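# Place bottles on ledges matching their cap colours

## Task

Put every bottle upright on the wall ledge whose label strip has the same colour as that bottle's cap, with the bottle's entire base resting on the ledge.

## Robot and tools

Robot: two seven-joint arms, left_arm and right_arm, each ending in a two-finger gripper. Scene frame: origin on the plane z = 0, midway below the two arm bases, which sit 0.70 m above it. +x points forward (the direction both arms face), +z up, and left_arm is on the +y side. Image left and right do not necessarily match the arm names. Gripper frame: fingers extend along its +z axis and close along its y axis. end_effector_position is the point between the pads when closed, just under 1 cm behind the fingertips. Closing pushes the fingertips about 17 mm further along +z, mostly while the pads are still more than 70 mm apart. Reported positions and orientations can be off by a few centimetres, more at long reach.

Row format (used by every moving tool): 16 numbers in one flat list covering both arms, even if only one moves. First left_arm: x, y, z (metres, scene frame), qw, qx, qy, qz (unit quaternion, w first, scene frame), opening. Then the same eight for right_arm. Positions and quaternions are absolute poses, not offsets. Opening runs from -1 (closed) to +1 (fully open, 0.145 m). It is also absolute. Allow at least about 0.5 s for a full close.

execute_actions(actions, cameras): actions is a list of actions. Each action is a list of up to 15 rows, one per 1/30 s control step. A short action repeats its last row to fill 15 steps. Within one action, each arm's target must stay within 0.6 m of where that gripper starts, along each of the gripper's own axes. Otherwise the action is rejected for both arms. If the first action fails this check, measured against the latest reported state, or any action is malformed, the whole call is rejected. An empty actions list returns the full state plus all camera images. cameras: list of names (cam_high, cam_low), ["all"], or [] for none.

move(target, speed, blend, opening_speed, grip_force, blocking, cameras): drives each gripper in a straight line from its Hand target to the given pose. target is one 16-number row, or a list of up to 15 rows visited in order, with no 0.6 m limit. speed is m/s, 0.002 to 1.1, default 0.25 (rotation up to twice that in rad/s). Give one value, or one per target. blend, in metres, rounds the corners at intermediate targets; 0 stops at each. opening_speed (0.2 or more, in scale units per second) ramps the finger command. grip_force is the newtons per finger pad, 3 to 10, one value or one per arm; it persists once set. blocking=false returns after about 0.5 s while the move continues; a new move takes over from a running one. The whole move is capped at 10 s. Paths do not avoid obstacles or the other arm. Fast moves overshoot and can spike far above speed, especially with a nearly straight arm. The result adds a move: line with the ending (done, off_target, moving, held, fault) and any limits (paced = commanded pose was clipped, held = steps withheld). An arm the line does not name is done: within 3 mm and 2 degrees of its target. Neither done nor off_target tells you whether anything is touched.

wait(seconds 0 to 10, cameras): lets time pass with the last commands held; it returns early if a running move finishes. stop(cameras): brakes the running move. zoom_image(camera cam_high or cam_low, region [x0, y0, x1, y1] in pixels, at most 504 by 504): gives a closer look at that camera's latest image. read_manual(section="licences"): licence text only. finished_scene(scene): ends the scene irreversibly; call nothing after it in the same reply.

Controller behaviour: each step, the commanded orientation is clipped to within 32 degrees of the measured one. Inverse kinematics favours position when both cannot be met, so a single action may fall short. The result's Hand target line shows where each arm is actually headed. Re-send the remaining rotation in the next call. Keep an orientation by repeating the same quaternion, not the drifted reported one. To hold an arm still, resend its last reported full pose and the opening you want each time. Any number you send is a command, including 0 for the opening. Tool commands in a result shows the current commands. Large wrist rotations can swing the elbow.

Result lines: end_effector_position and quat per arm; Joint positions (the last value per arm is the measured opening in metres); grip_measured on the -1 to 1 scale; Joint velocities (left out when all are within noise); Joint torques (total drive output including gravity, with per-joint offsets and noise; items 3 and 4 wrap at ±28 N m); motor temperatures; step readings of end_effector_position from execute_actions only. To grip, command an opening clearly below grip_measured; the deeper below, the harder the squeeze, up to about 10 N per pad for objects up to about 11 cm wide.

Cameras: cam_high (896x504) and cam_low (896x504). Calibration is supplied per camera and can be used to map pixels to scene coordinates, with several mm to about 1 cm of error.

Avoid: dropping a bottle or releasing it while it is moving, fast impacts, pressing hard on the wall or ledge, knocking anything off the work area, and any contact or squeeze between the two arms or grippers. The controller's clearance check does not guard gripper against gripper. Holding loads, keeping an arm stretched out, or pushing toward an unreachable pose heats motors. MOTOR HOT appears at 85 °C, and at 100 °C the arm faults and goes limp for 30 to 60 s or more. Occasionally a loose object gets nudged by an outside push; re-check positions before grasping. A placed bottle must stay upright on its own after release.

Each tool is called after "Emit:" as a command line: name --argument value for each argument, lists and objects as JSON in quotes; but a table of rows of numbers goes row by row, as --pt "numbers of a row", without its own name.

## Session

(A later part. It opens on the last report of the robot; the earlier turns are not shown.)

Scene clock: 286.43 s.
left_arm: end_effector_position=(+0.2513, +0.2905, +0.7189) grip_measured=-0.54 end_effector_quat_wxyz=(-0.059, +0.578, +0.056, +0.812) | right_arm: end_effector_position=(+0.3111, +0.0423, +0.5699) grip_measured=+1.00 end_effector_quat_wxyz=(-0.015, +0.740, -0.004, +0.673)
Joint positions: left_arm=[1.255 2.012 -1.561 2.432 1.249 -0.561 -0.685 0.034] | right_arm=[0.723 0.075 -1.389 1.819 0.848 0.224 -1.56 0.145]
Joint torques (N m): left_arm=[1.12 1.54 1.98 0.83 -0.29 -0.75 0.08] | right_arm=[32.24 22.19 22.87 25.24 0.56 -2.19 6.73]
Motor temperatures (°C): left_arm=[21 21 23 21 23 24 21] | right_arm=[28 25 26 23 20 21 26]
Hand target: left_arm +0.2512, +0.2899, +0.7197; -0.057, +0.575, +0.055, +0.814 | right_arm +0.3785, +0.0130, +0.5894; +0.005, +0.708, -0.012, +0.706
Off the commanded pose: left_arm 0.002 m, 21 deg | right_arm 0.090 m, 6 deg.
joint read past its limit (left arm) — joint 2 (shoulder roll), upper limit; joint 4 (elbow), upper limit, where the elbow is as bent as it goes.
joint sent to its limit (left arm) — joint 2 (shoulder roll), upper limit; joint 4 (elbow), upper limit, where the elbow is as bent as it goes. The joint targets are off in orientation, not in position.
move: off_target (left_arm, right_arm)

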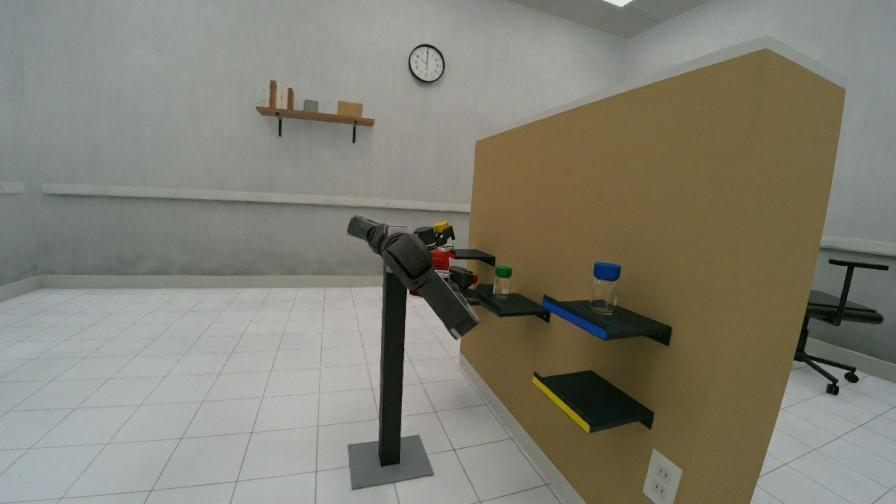

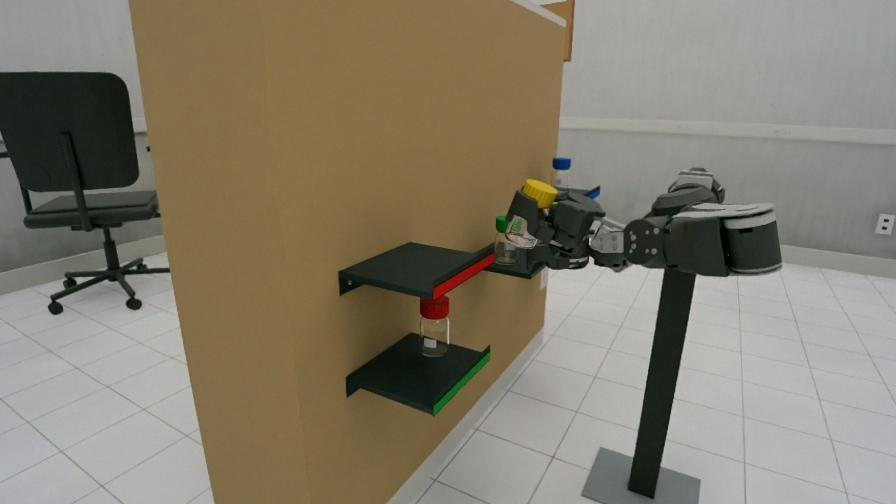

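Emit:
move --target '[0.25,0.29,0.72,0,0.7071,0,0.7071,-1,0.27,0.03,0.59,0,0.7071,0,0.7071,0.4]' --speed 0.1 --cameras '["all"]'

Emit:
zoom_image --camera "cam_high" --region '[420, 230, 570, 350]'

Emit:
zoom_image --camera "cam_low" --region '[450, 150, 650, 310]'

Scene clock: 300.57 s.
left_arm: end_effector_position=(+0.2514, +0.2903, +0.7189) grip_measured=-0.54 end_effector_quat_wxyz=(-0.058, +0.578, +0.056, +0.812) | right_arm: end_effector_position=(+0.2707, +0.0295, +0.5894) grip_measured=+0.40 end_effector_quat_wxyz=(+0.000, +0.708, -0.002, +0.706)
Joint positions: left_arm=[1.255 2.012 -1.561 2.432 1.249 -0.562 -0.683 0.034] | right_arm=[0.503 0.068 -1.354 1.988 0.557 0.404 -1.566 0.105]
Joint torques (N m): left_arm=[1.09 1.57 2.02 0.83 -0.29 -0.75 0.05] | right_arm=[3.55 -3.02 1.32 3.63 -0.56 0.17 -0.02]
Motor temperatures (°C): left_arm=[21 21 23 21 23 24 21] | right_arm=[69 33 45 62 21 25 59]
Hand target: left_arm +0.2512, +0.2898, +0.7198; -0.057, +0.575, +0.055, +0.814 | right_arm +0.2700, +0.0300, +0.5900; +0.000, +0.707, +0.000, +0.707
Off the commanded pose: left_arm 0.002 m, 21 deg | right_arm 0.001 m, 0 deg.
joint read past its limit (left arm) — joint 2 (shoulder roll), upper limit; joint 4 (elbow), upper limit, where the elbow is as bent as it goes.
joint sent to its limit (left arm) — joint 2 (shoulder roll), upper limit; joint 4 (elbow), upper limit, where the elbow is as bent as it goes. The joint targets are off in orientation, not in position.
joint sent to its limit (right arm) — joint 7 (wrist yaw), lower limit. The joint targets still meet the commanded pose.
move: off_target (left_arm)

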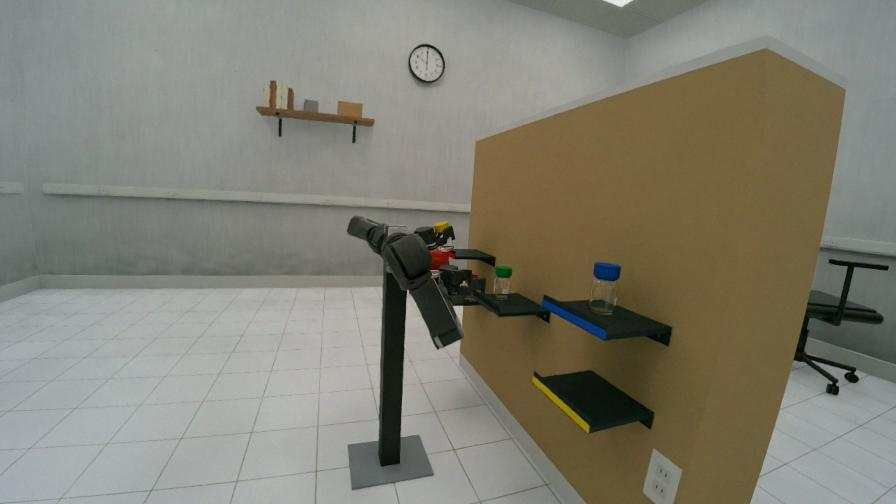

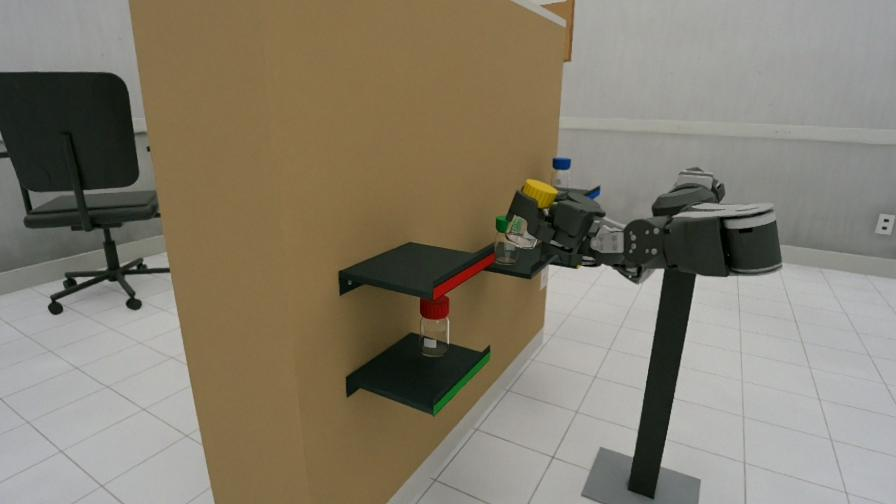

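Scaled by 3.360 from the camera's 896x504 image, which has a finer 1280x720 frame.

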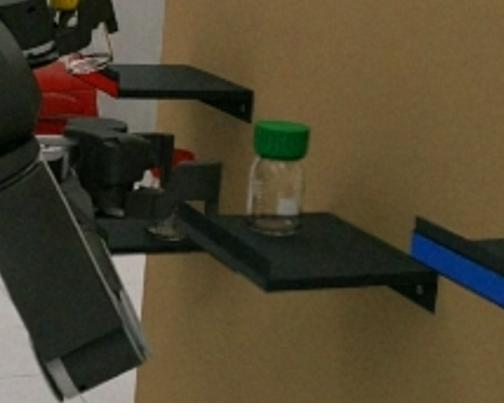

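Scaled by 2.520 from the camera's 896x504 image, which has a finer 1280x720 frame.

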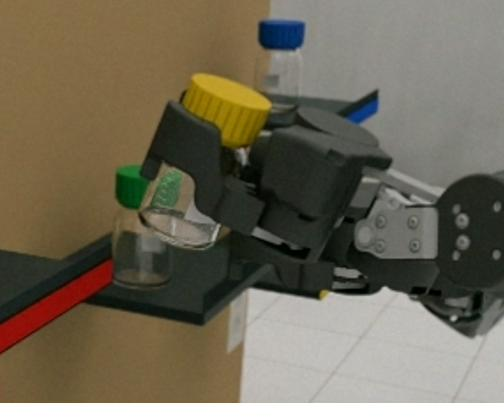

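Emit:
move --pt "0.25 0.29 0.72 0 0.7071 0 0.7071 -1 0.285 0.03 0.603 0 0.7071 0 0.7071 0.4" --pt "0.25 0.29 0.72 0 0.7071 0 0.7071 -1 0.345 0.031 0.603 0 0.7071 0 0.7071 0.4" --speed 0.07 --cameras '["all"]'

Emit:
zoom_image --camera "cam_high" --region '[420, 230, 570, 350]'

Scene clock: 313.67 s.
left_arm: end_effector_position=(+0.2514, +0.2903, +0.7188) grip_measured=-0.54 end_effector_quat_wxyz=(-0.058, +0.579, +0.056, +0.812) | right_arm: end_effector_position=(+0.3438, +0.0314, +0.6029) grip_measured=+0.40 end_effector_quat_wxyz=(+0.001, +0.707, +0.001, +0.707)
Joint positions: left_arm=[1.255 2.012 -1.562 2.432 1.25 -0.561 -0.683 0.034] | right_arm=[0.723 0.073 -1.217 1.777 0.743 0.337 -1.397 0.105]
Joint torques (N m): left_arm=[1.07 1.54 2.1 0.83 -0.29 -0.74 0.05] | right_arm=[5.5 -2.04 3.45 2.65 -0.39 -0.14 0.13]
Motor temperatures (°C): left_arm=[21 21 24 21 23 24 21] | right_arm=[43 28 36 50 21 23 42]
Hand target: left_arm +0.2512, +0.2899, +0.7198; -0.057, +0.575, +0.056, +0.814 | right_arm +0.3450, +0.0310, +0.6031; +0.000, +0.707, +0.000, +0.707
Off the commanded pose: left_arm 0.002 m, 21 deg | right_arm 0.001 m, 0 deg.
joint read past its limit (left arm) — joint 2 (shoulder roll), upper limit; joint 4 (elbow), upper limit, where the elbow is as bent as it goes.
joint sent to its limit (left arm) — joint 2 (shoulder roll), upper limit; joint 4 (elbow), upper limit, where the elbow is as bent as it goes. The joint targets are off in orientation, not in position.
move: off_target (left_arm)

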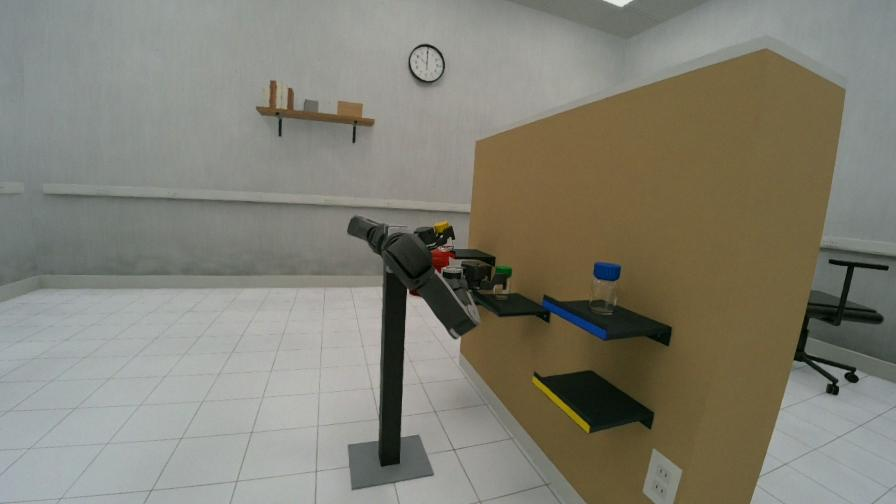

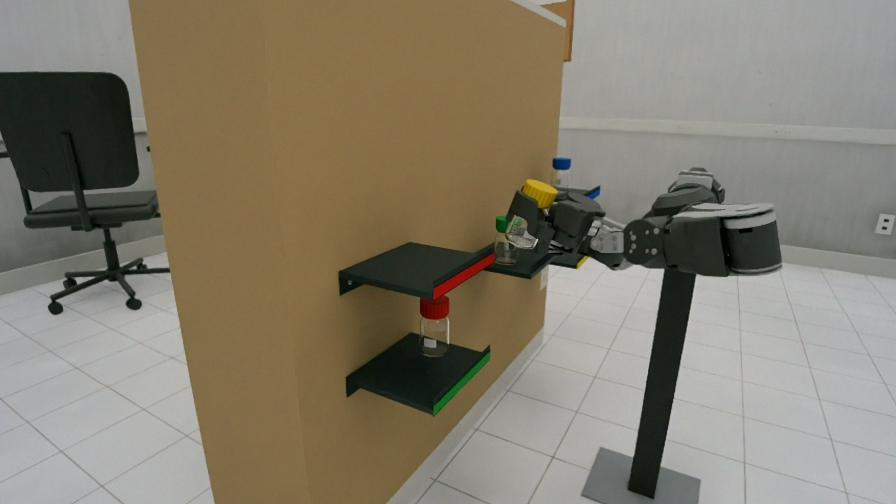

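Scaled by 3.360 from the camera's 896x504 image, which has a finer 1280x720 frame.

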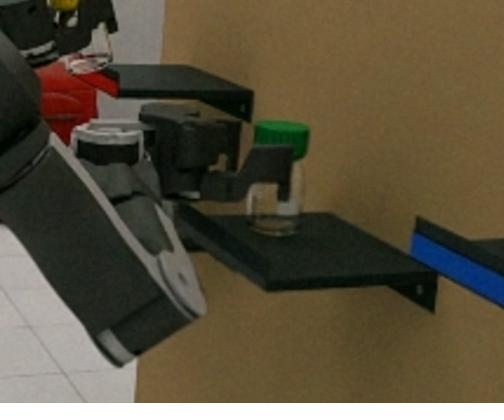

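Emit:
move --pt "0.25 0.29 0.72 0 0.7071 0 0.7071 -1 0.397 0.031 0.597 0 0.7071 0 0.7071 0.4" --pt "0.25 0.29 0.72 0 0.7071 0 0.7071 -1 0.397 0.031 0.597 0 0.7071 0 0.7071 -1" --speed 0.08 --opening_speed 1.2 --cameras '["all"]'

Emit:
zoom_image --camera "cam_high" --region '[420, 230, 570, 350]'

Scene clock: 327.10 s.
left_arm: end_effector_position=(+0.2514, +0.2903, +0.7188) grip_measured=-0.54 end_effector_quat_wxyz=(-0.058, +0.579, +0.056, +0.812) | right_arm: end_effector_position=(+0.3961, +0.0318, +0.5963) grip_measured=-0.56 end_effector_quat_wxyz=(+0.000, +0.707, +0.002, +0.707)
Joint positions: left_arm=[1.255 2.012 -1.562 2.432 1.25 -0.561 -0.683 0.034] | right_arm=[0.841 0.066 -1.188 1.536 0.811 0.22 -1.234 0.033]
Joint torques (N m): left_arm=[1.12 1.54 2.1 0.83 -0.29 -0.75 0.04] | right_arm=[6.45 -2.04 3.69 2.52 -0.46 -0.19 0.01]
Motor temperatures (°C): left_arm=[21 21 24 21 23 25 21] | right_arm=[35 26 32 42 21 22 35]
Hand target: left_arm +0.2512, +0.2899, +0.7198; -0.057, +0.576, +0.056, +0.814 | right_arm +0.3970, +0.0310, +0.5970; +0.000, +0.707, +0.000, +0.707
Off the commanded pose: left_arm 0.002 m, 21 deg | right_arm 0.001 m, 0 deg.
joint read past its limit (left arm) — joint 2 (shoulder roll), upper limit; joint 4 (elbow), upper limit, where the elbow is as bent as it goes.
joint sent to its limit (left arm) — joint 2 (shoulder roll), upper limit; joint 4 (elbow), upper limit, where the elbow is as bent as it goes. The joint targets are off in orientation, not in position.
move: off_target (left_arm)

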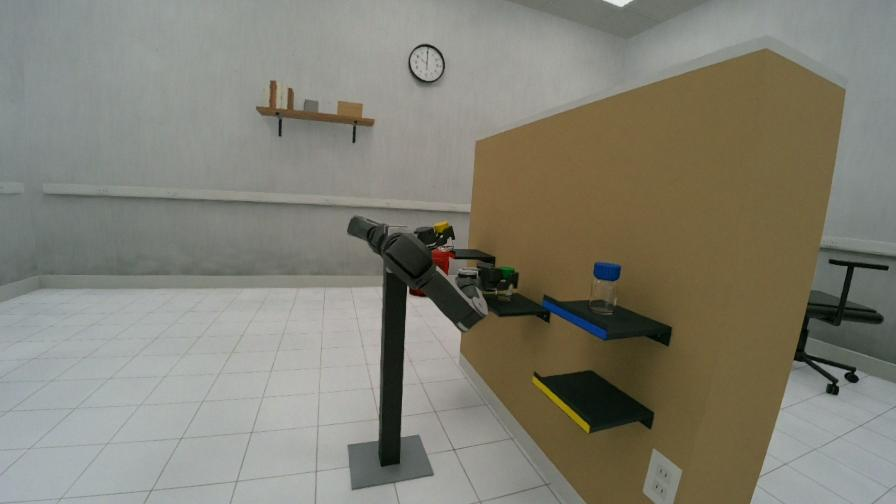

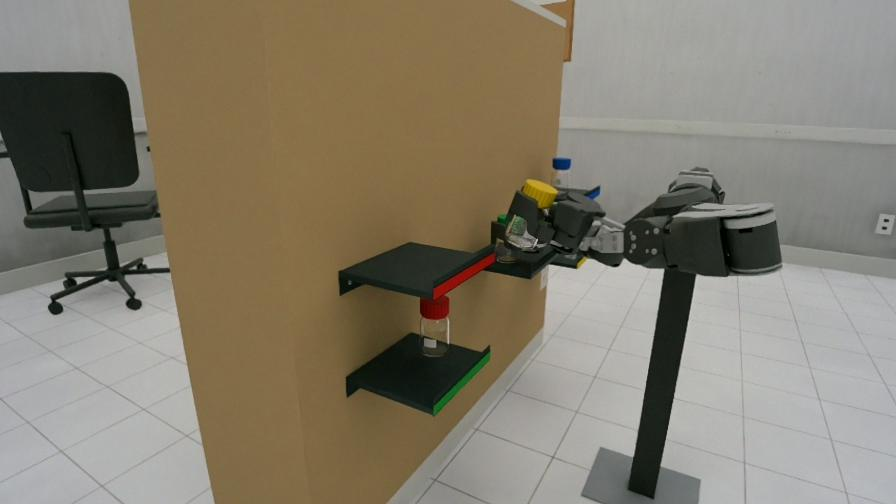

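Scaled by 3.360 from the camera's 896x504 image, which has a finer 1280x720 frame.

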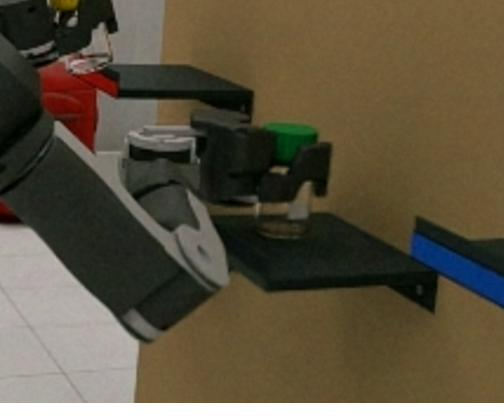

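Emit:
move --pt "0.25 0.29 0.72 0 0.7071 0 0.7071 -1 0.397 0.031 0.61 0 0.7071 0 0.7071 -1" --pt "0.25 0.29 0.72 0 0.7071 0 0.7071 -1 0.405 0.063 0.61 0 0.7071 0 0.7071 -1" --pt "0.25 0.29 0.72 0 0.7071 0 0.7071 -1 0.405 0.063 0.59 0 0.7071 0 0.7071 -1" --speed '[0.06,0.08,0.03]' --blend '[0.003,0.003,0]' --cameras '["all"]'

Emit:
zoom_image --camera "cam_high" --region '[420, 230, 570, 350]'

Emit:
zoom_image --camera "cam_low" --region '[450, 150, 650, 310]'

Scene clock: 344.27 s.
left_arm: end_effector_position=(+0.2514, +0.2903, +0.7188) grip_measured=-0.54 end_effector_quat_wxyz=(-0.058, +0.579, +0.056, +0.812) | right_arm: end_effector_position=(+0.4048, +0.0625, +0.5968) grip_measured=-0.56 end_effector_quat_wxyz=(+0.002, +0.698, -0.001, +0.716)
Joint positions: left_arm=[1.255 2.012 -1.562 2.432 1.25 -0.561 -0.683 0.034] | right_arm=[0.894 -0.069 -1.231 1.348 0.793 0.149 -1.235 0.033]
Joint torques (N m): left_arm=[1.12 1.54 2.1 0.84 -0.29 -0.75 0.04] | right_arm=[4.71 -2.73 3.18 1.96 -0.02 -0.11 0.2]
Motor temperatures (°C): left_arm=[21 21 24 21 22 25 21] | right_arm=[32 25 29 35 21 21 32]
Hand target: left_arm +0.2512, +0.2899, +0.7198; -0.057, +0.576, +0.056, +0.814 | right_arm +0.4049, +0.0630, +0.5901; +0.000, +0.707, +0.000, +0.707
Off the commanded pose: left_arm 0.002 m, 21 deg | right_arm 0.007 m, 1 deg.
joint read past its limit (left arm) — joint 2 (shoulder roll), upper limit; joint 4 (elbow), upper limit, where the elbow is as bent as it goes.
joint sent to its limit (left arm) — joint 2 (shoulder roll), upper limit; joint 4 (elbow), upper limit, where the elbow is as bent as it goes. The joint targets are off in orientation, not in position.
move: off_target (left_arm, right_arm)

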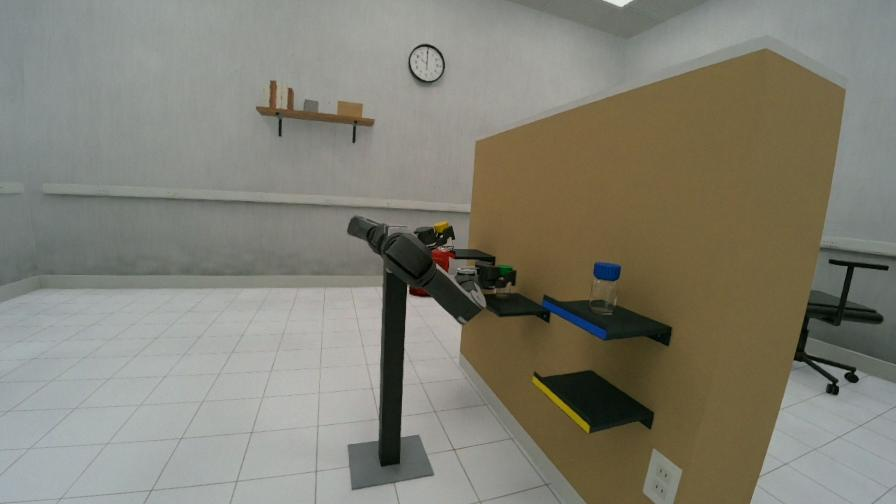

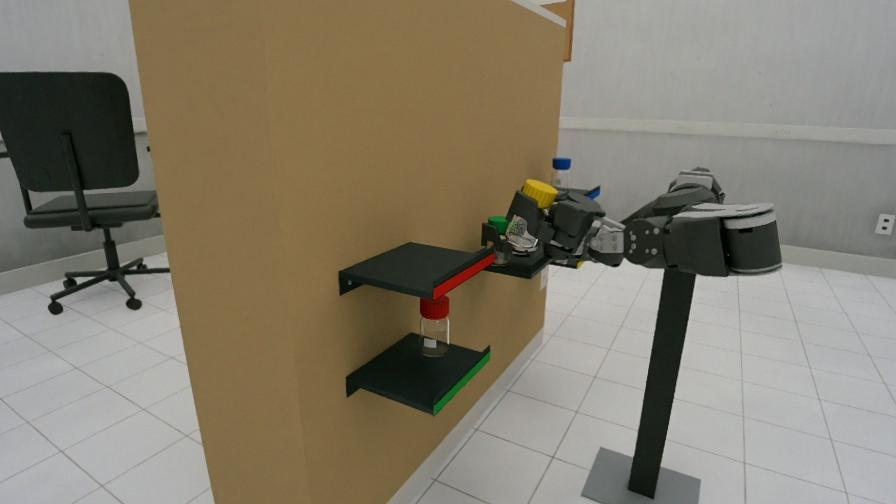

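Scaled by 3.360 from the camera's 896x504 image, which has a finer 1280x720 frame.

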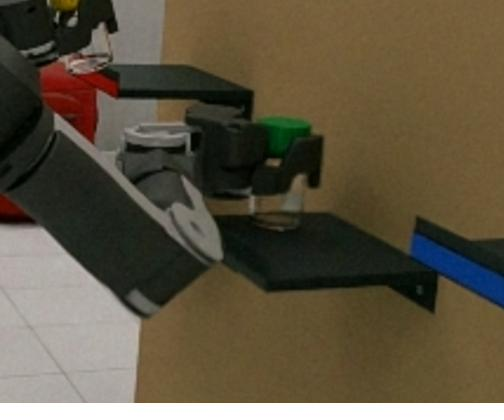

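Scaled by 2.520 from the camera's 896x504 image, which has a finer 1280x720 frame.

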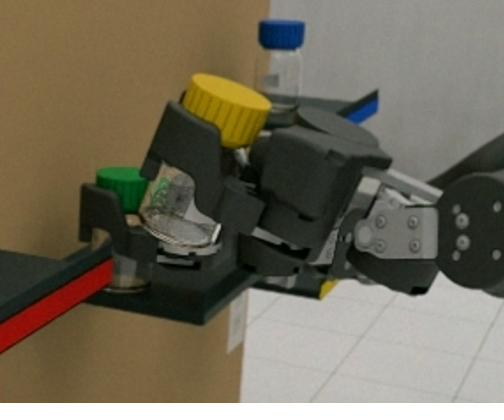

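Emit:
move --pt "0.25 0.29 0.72 0 0.7071 0 0.7071 -1 0.405 0.063 0.596 0 0.7071 0 0.7071 0.4" --pt "0.25 0.29 0.72 0 0.7071 0 0.7071 -1 0.27 0.06 0.61 0 0.7071 0 0.7071 0.4" --pt "0.25 0.29 0.72 0 0.7071 0 0.7071 -1 0.25 -0.15 0.59 0 0.7071 0 0.7071 0.4" --pt "0.27 0.18 0.68 0 0.7071 0 0.7071 -1 0.19 -0.36 0.53 0 0.7071 0 0.7071 0.4" --speed '[0.05,0.12,0.2,0.2]' --blend '[0,0.02,0.03,0]' --opening_speed 1 --cameras '["all"]'

Emit:
zoom_image --camera "cam_high" --region '[420, 230, 570, 350]'

Scene clock: 365.47 s.
left_arm: end_effector_position=(+0.2705, +0.1803, +0.6792) grip_measured=-0.54 end_effector_quat_wxyz=(+0.127, +0.642, -0.126, +0.746) | right_arm: end_effector_position=(+0.1910, -0.3609, +0.5308) grip_measured=+0.40 end_effector_quat_wxyz=(+0.149, +0.811, -0.011, +0.566)
Joint positions: left_arm=[1.223 1.78 -1.556 2.432 1.292 -0.395 -0.343 0.034] | right_arm=[0.354 1.999 -1.571 2.16 1.185 -0.783 -0.65 0.105]
Joint torques (N m): left_arm=[2.23 1.28 1.65 1.29 -0.12 -0.9 -0.08] | right_arm=[0.94 5.79 0.94 1.03 0.02 -0.36 0.06]
Motor temperatures (°C): left_arm=[21 21 24 21 22 25 21] | right_arm=[29 25 27 30 20 21 30]
Hand target: left_arm +0.2705, +0.1804, +0.6797; +0.128, +0.640, -0.124, +0.748 | right_arm +0.1906, -0.3598, +0.5298; +0.146, +0.812, -0.012, +0.565
Off the commanded pose: left_arm 0.001 m, 22 deg | right_arm 0.002 m, 26 deg.
joint read past its limit (left arm) — joint 4 (elbow), upper limit, where the elbow is as bent as it goes.
joint read past its limit (right arm) — joint 2 (shoulder roll), upper limit.
joint sent to its limit (left arm) — joint 4 (elbow), upper limit, where the elbow is as bent as it goes. The joint targets are off in orientation, not in position.
joint sent to its limit (right arm) — joint 2 (shoulder roll), upper limit; joint 3 (upper arm roll), lower limit; joint 6 (wrist pitch), lower limit. The joint targets are off in orientation, not in position.
move: off_target (left_arm, right_arm)

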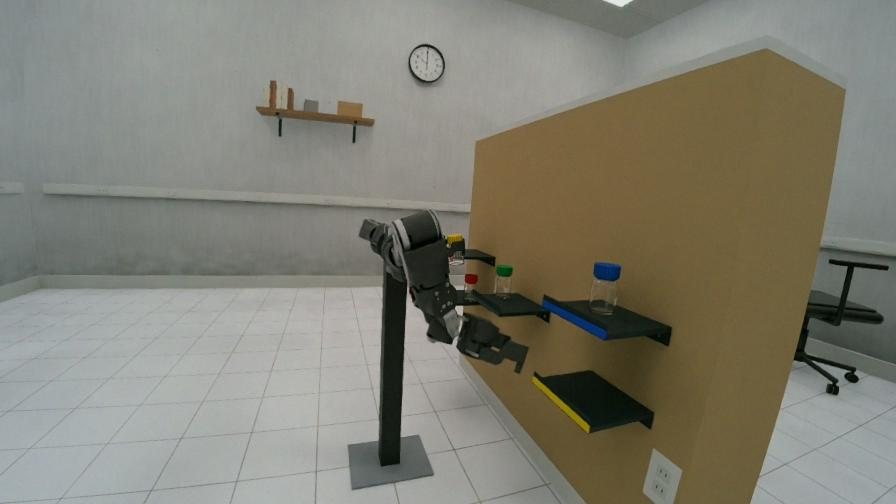

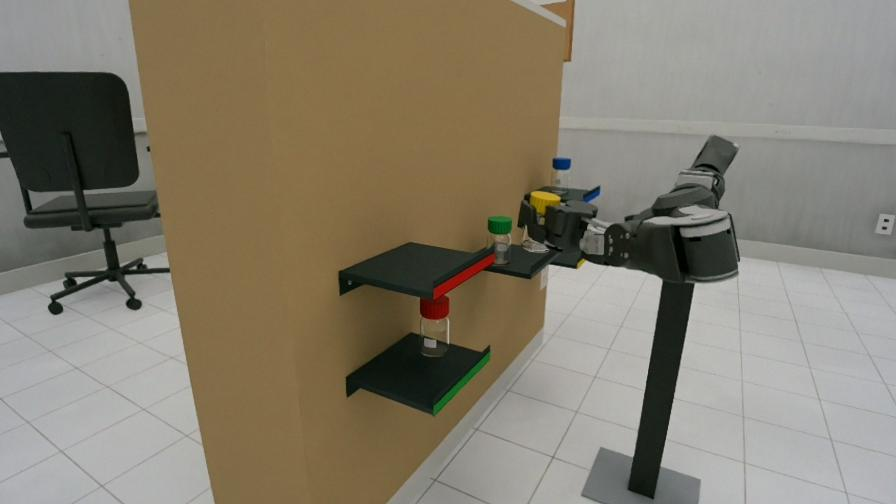

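Scaled by 3.360 from the camera's 896x504 image, which has a finer 1280x720 frame.

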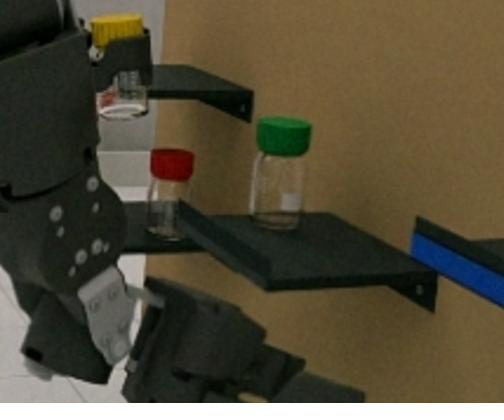

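Emit:
move --pt "0.27 0.1 0.65 0 0.7071 0 0.7071 -1 0.28 -0.3 0.4 0 0.7071 0 0.7071 0.4" --pt "0.285 0.0 0.635 0 0.7071 0 0.7071 -1 0.3 -0.32 0.34 0 0.7071 0 0.7071 0.4" --pt "0.29 -0.05 0.63 0 0.7071 0 0.7071 -1 0.2 -0.36 0.5 0 0.7071 0 0.7071 0.4" --speed 0.17 --blend '[0.02,0.02,0]' --cameras '["all"]'

Scene clock: 380.20 s.
left_arm: end_effector_position=(+0.2898, -0.0501, +0.6289) grip_measured=-0.54 end_effector_quat_wxyz=(+0.002, +0.710, -0.002, +0.704) | right_arm: end_effector_position=(+0.1998, -0.3616, +0.5004) grip_measured=+0.40 end_effector_quat_wxyz=(+0.003, +0.706, -0.002, +0.708)
Joint positions: left_arm=[0.623 -0.082 -1.249 1.931 0.68 0.543 -1.579 0.034] | right_arm=[-1.04 0.761 0.501 1.701 1.02 -0.569 0.299 0.105]
Joint torques (N m): left_arm=[6.37 -3.55 0.95 3.02 -0.57 -0.15 0.05] | right_arm=[-0.96 3.84 2.77 2.5 0.33 -0.37 0.15]
Hand target: left_arm +0.2899, -0.0501, +0.6300; +0.000, +0.707, +0.000, +0.707 | right_arm +0.2000, -0.3600, +0.5000; +0.000, +0.707, +0.000, +0.707
Off the commanded pose: left_arm 0.001 m, 1 deg | right_arm 0.002 m, 0 deg.
move: done

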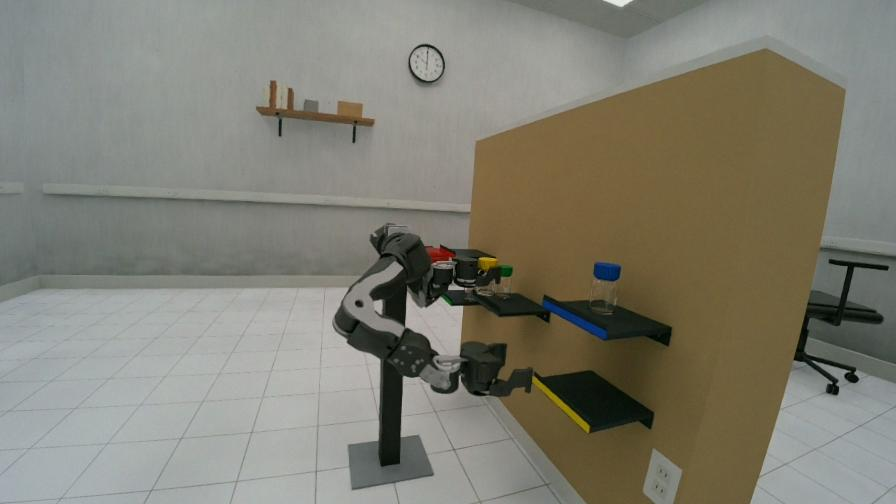

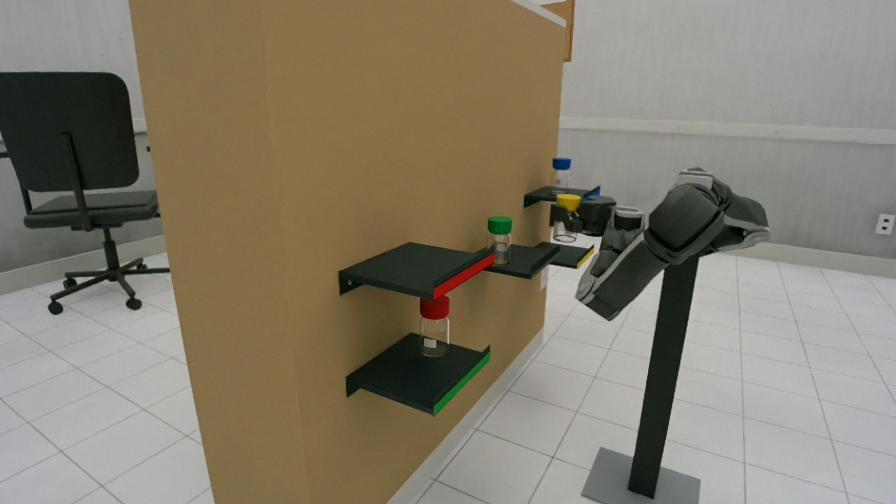

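Emit:
move --pt "0.405 -0.037 0.625 0 0.7071 0 0.7071 -1 0.2 -0.36 0.5 0 0.7071 0 0.7071 0.4" --pt "0.405 -0.037 0.592 0 0.7071 0 0.7071 -1 0.2 -0.36 0.5 0 0.7071 0 0.7071 0.4" --speed '[0.12,0.06]' --blend '[0.005,0]' --cameras '["all"]'

Emit:
zoom_image --camera "cam_high" --region '[420, 230, 570, 350]'

Emit:
zoom_image --camera "cam_low" --region '[450, 150, 650, 310]'

Scene clock: 391.30 s.
left_arm: end_effector_position=(+0.4047, -0.0368, +0.5918) grip_measured=-0.54 end_effector_quat_wxyz=(+0.000, +0.709, +0.002, +0.705) | right_arm: end_effector_position=(+0.1998, -0.3616, +0.5004) grip_measured=+0.40 end_effector_quat_wxyz=(+0.003, +0.706, -0.002, +0.708)
Joint positions: left_arm=[0.833 0.025 -1.16 1.462 0.782 0.207 -1.193 0.034] | right_arm=[-1.04 0.761 0.501 1.701 1.02 -0.569 0.299 0.105]
Joint torques (N m): left_arm=[8.85 -1.89 1.47 3.37 -0.55 -0.47 0.2] | right_arm=[-0.94 3.84 2.81 2.51 0.34 -0.37 0.16]
Hand target: left_arm +0.4050, -0.0369, +0.5920; +0.000, +0.707, +0.000, +0.707 | right_arm +0.2000, -0.3600, +0.4999; +0.000, +0.707, +0.000, +0.707
Off the commanded pose: left_arm 0.000 m, 0 deg | right_arm 0.002 m, 0 deg.
move: done

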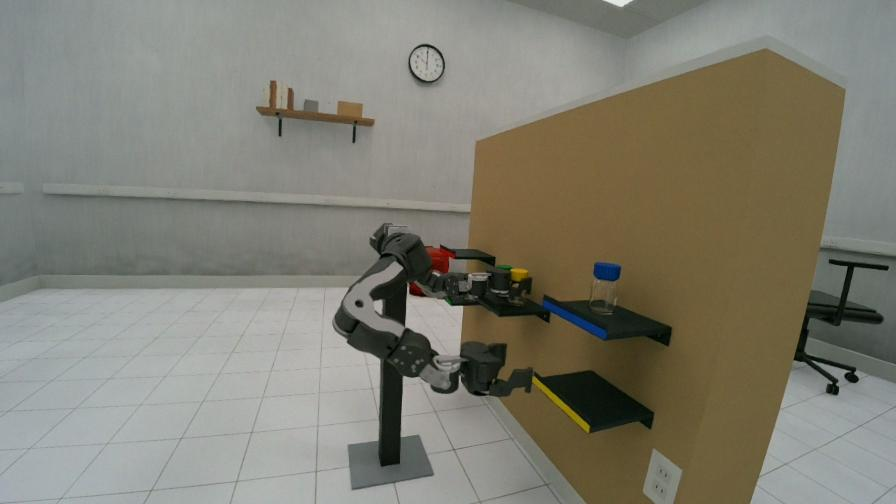

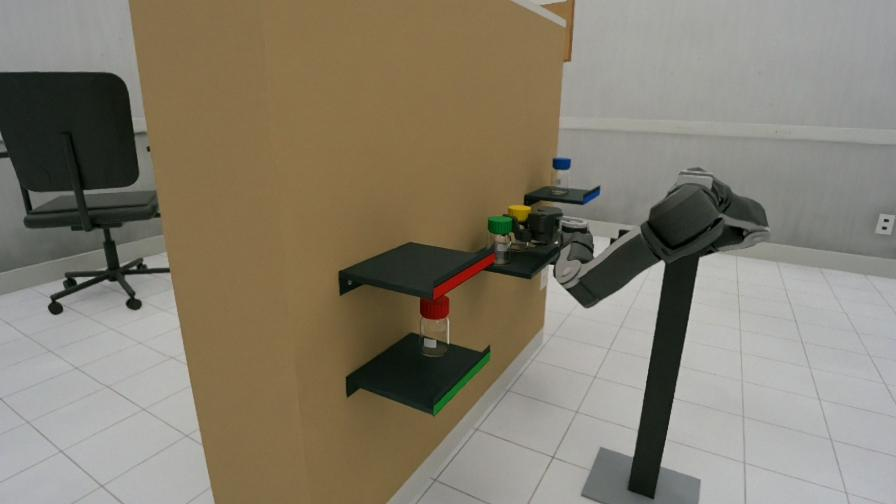

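Scaled by 3.360 from the camera's 896x504 image, which has a finer 1280x720 frame.

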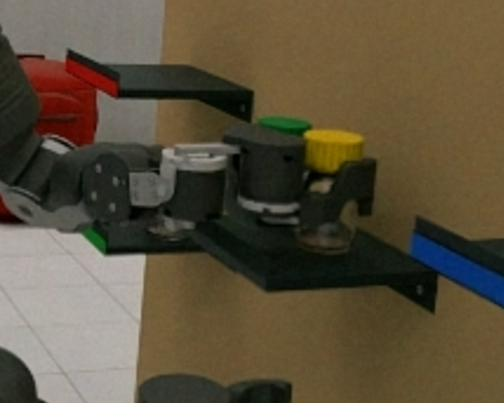

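Scaled by 2.520 from the camera's 896x504 image, which has a finer 1280x720 frame.

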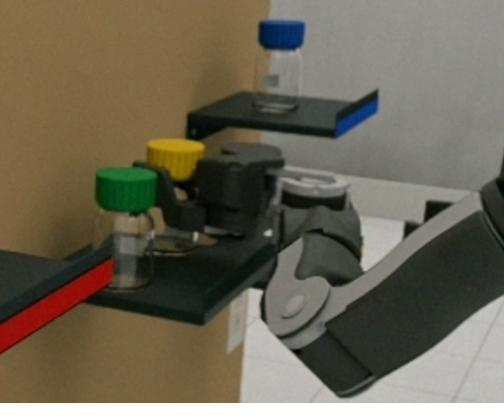

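Emit:
move --pt "0.405 -0.037 0.576 0 0.7071 0 0.7071 -1 0.2 -0.36 0.5 0 0.7071 0 0.7071 0.4" --pt "0.405 -0.037 0.58 0 0.7071 0 0.7071 0 0.2 -0.36 0.5 0 0.7071 0 0.7071 0.4" --speed 0.03 --opening_speed 0.8 --cameras '["all"]'

Emit:
zoom_image --camera "cam_low" --region '[450, 150, 650, 310]'

Scene clock: 401.27 s.
left_arm: end_effector_position=(+0.4051, -0.0372, +0.5817) grip_measured=+0.00 end_effector_quat_wxyz=(+0.001, +0.705, +0.003, +0.709) | right_arm: end_effector_position=(+0.1998, -0.3616, +0.5004) grip_measured=+0.40 end_effector_quat_wxyz=(+0.003, +0.706, -0.002, +0.708)
Joint positions: left_arm=[0.823 0.029 -1.189 1.431 0.768 0.152 -1.186 0.076] | right_arm=[-1.04 0.761 0.501 1.701 1.02 -0.569 0.299 0.105]
Joint torques (N m): left_arm=[8.22 -1.65 1.78 4.01 -0.31 -0.22 0.17] | right_arm=[-0.91 3.92 2.82 2.65 0.34 -0.37 0.14]
Hand target: left_arm +0.4050, -0.0370, +0.5800; +0.000, +0.707, +0.000, +0.707 | right_arm +0.2000, -0.3600, +0.4999; +0.000, +0.707, +0.000, +0.707
Off the commanded pose: left_arm 0.002 m, 0 deg | right_arm 0.002 m, 0 deg.
move: done

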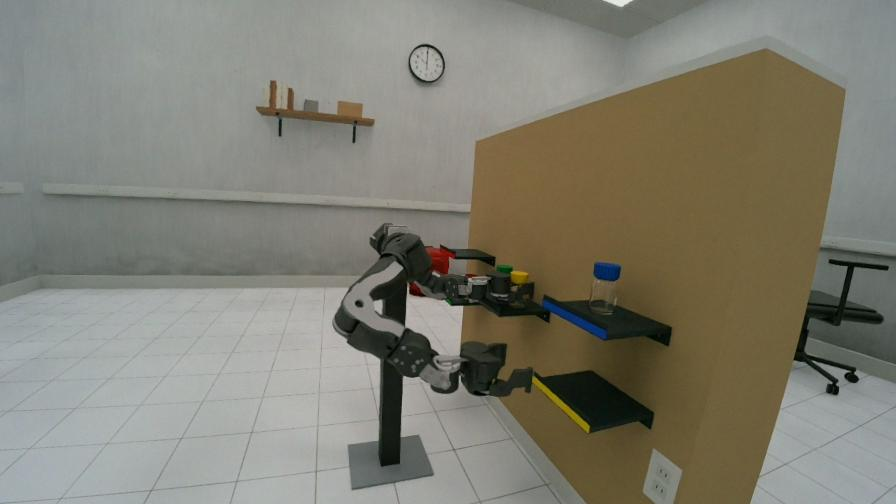

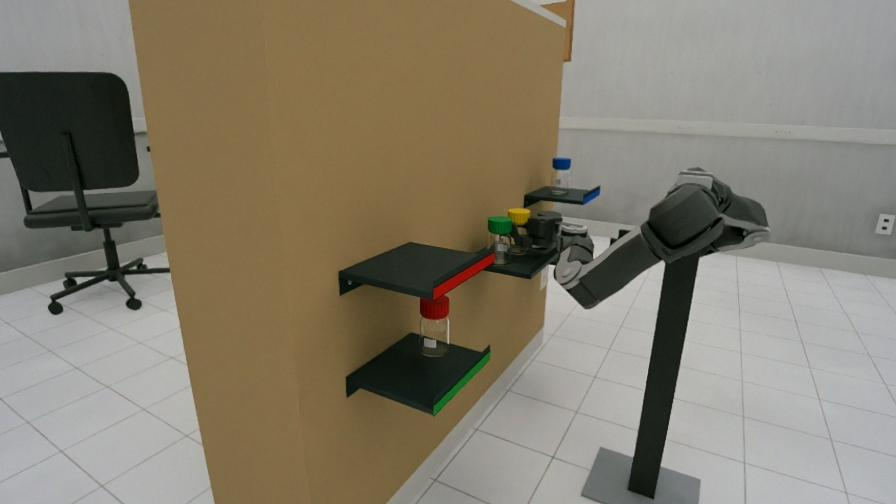

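Scaled by 2.520 from the camera's 896x504 image, which has a finer 1280x720 frame.

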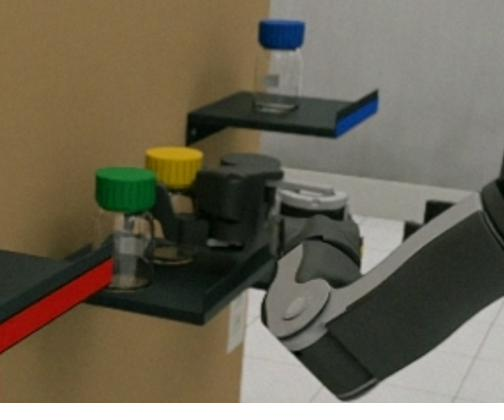

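Emit:
move --pt "0.28 -0.037 0.6 0 0.7071 0 0.7071 0 0.2 -0.36 0.5 0 0.7071 0 0.7071 0.4" --pt "0.26 0.15 0.56 0 0.7071 0 0.7071 0 0.2 -0.34 0.54 0 0.7071 0 0.7071 0.4" --pt "0.28 0.3 0.4 0 0.7071 0 0.7071 0.4 0.25 -0.2 0.59 0 0.7071 0 0.7071 0.4" --pt "0.29 0.32 0.34 0 0.7071 0 0.7071 0.4 0.275 -0.056 0.605 0 0.7071 0 0.7071 0.4" --pt "0.2 0.325 0.495 0 0.7071 0 0.7071 0.4 0.275 -0.056 0.605 0 0.7071 0 0.7071 0.4" --speed '[0.12,0.25,0.25,0.2,0.2]' --blend '[0.02,0.03,0.02,0.02,0]' --cameras '["all"]'

Emit:
zoom_image --camera "cam_high" --region '[420, 230, 570, 350]'

Emit:
zoom_image --camera "cam_low" --region '[450, 150, 650, 310]'

Scene clock: 430.73 s.
left_arm: end_effector_position=(+0.1996, +0.3248, +0.4953) grip_measured=+0.40 end_effector_quat_wxyz=(+0.000, +0.706, -0.002, +0.708) | right_arm: end_effector_position=(+0.2749, -0.0557, +0.6063) grip_measured=+0.40 end_effector_quat_wxyz=(-0.003, +0.705, +0.000, +0.709)
Joint positions: left_arm=[-1.006 0.66 0.436 1.822 0.855 -0.529 0.201 0.105] | right_arm=[0.005 0.182 -0.79 2.322 0.161 0.612 -0.887 0.105]
Joint torques (N m): left_arm=[-0.75 3.18 1.83 3.73 0.27 -0.51 0] | right_arm=[1.96 -1.62 0.18 3.12 -0.34 -0.15 -0.11]
Motor temperatures (°C): left_arm=[24 21 24 22 22 24 21] | right_arm=[26 25 25 25 20 21 26]
Hand target: left_arm +0.2000, +0.3249, +0.4950; +0.000, +0.707, +0.000, +0.707 | right_arm +0.2750, -0.0560, +0.6051; +0.000, +0.707, +0.000, +0.707
Off the commanded pose: left_arm 0.001 m, 0 deg | right_arm 0.001 m, 0 deg.
move: done; blend cut to 0 m at target 3; target 3's new opening was sent with left_arm's hand 0.005 m and 1 deg from that target

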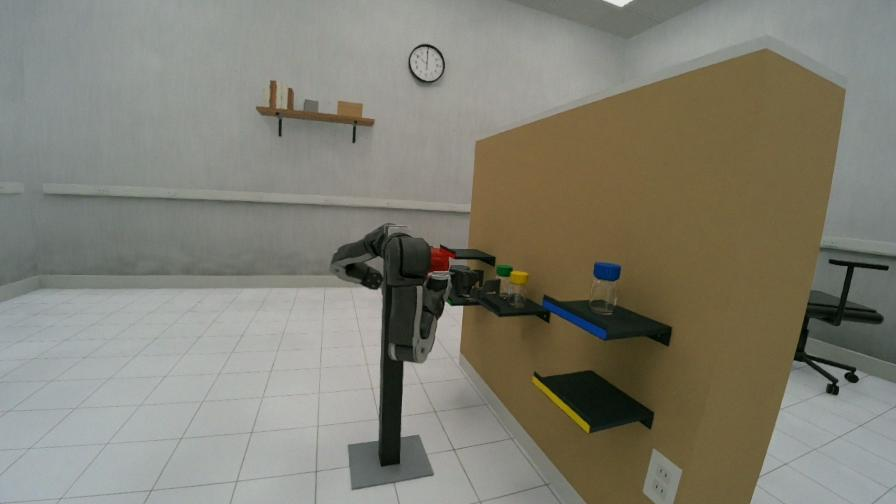

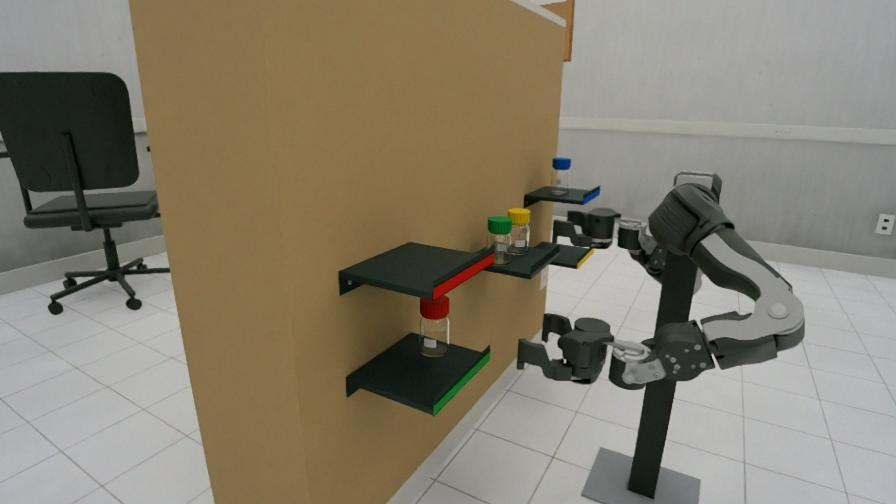

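Scaled by 3.360 from the camera's 896x504 image, which has a finer 1280x720 frame.

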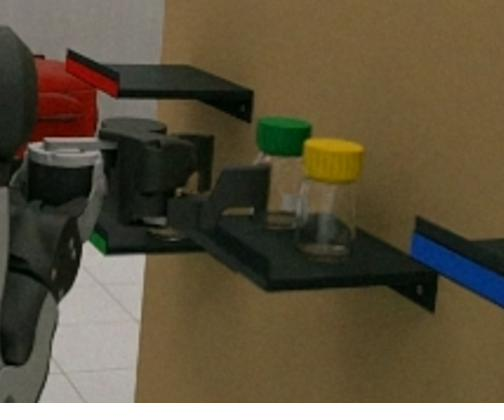

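Scaled by 2.520 from the camera's 896x504 image, which has a finer 1280x720 frame.

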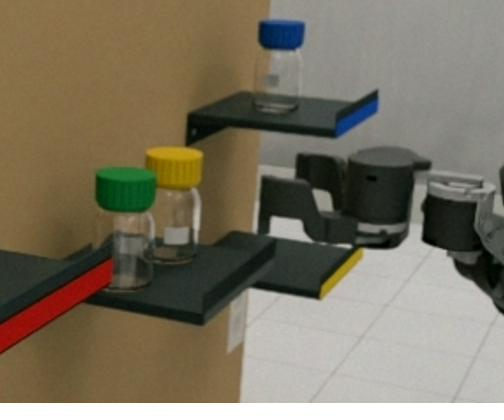

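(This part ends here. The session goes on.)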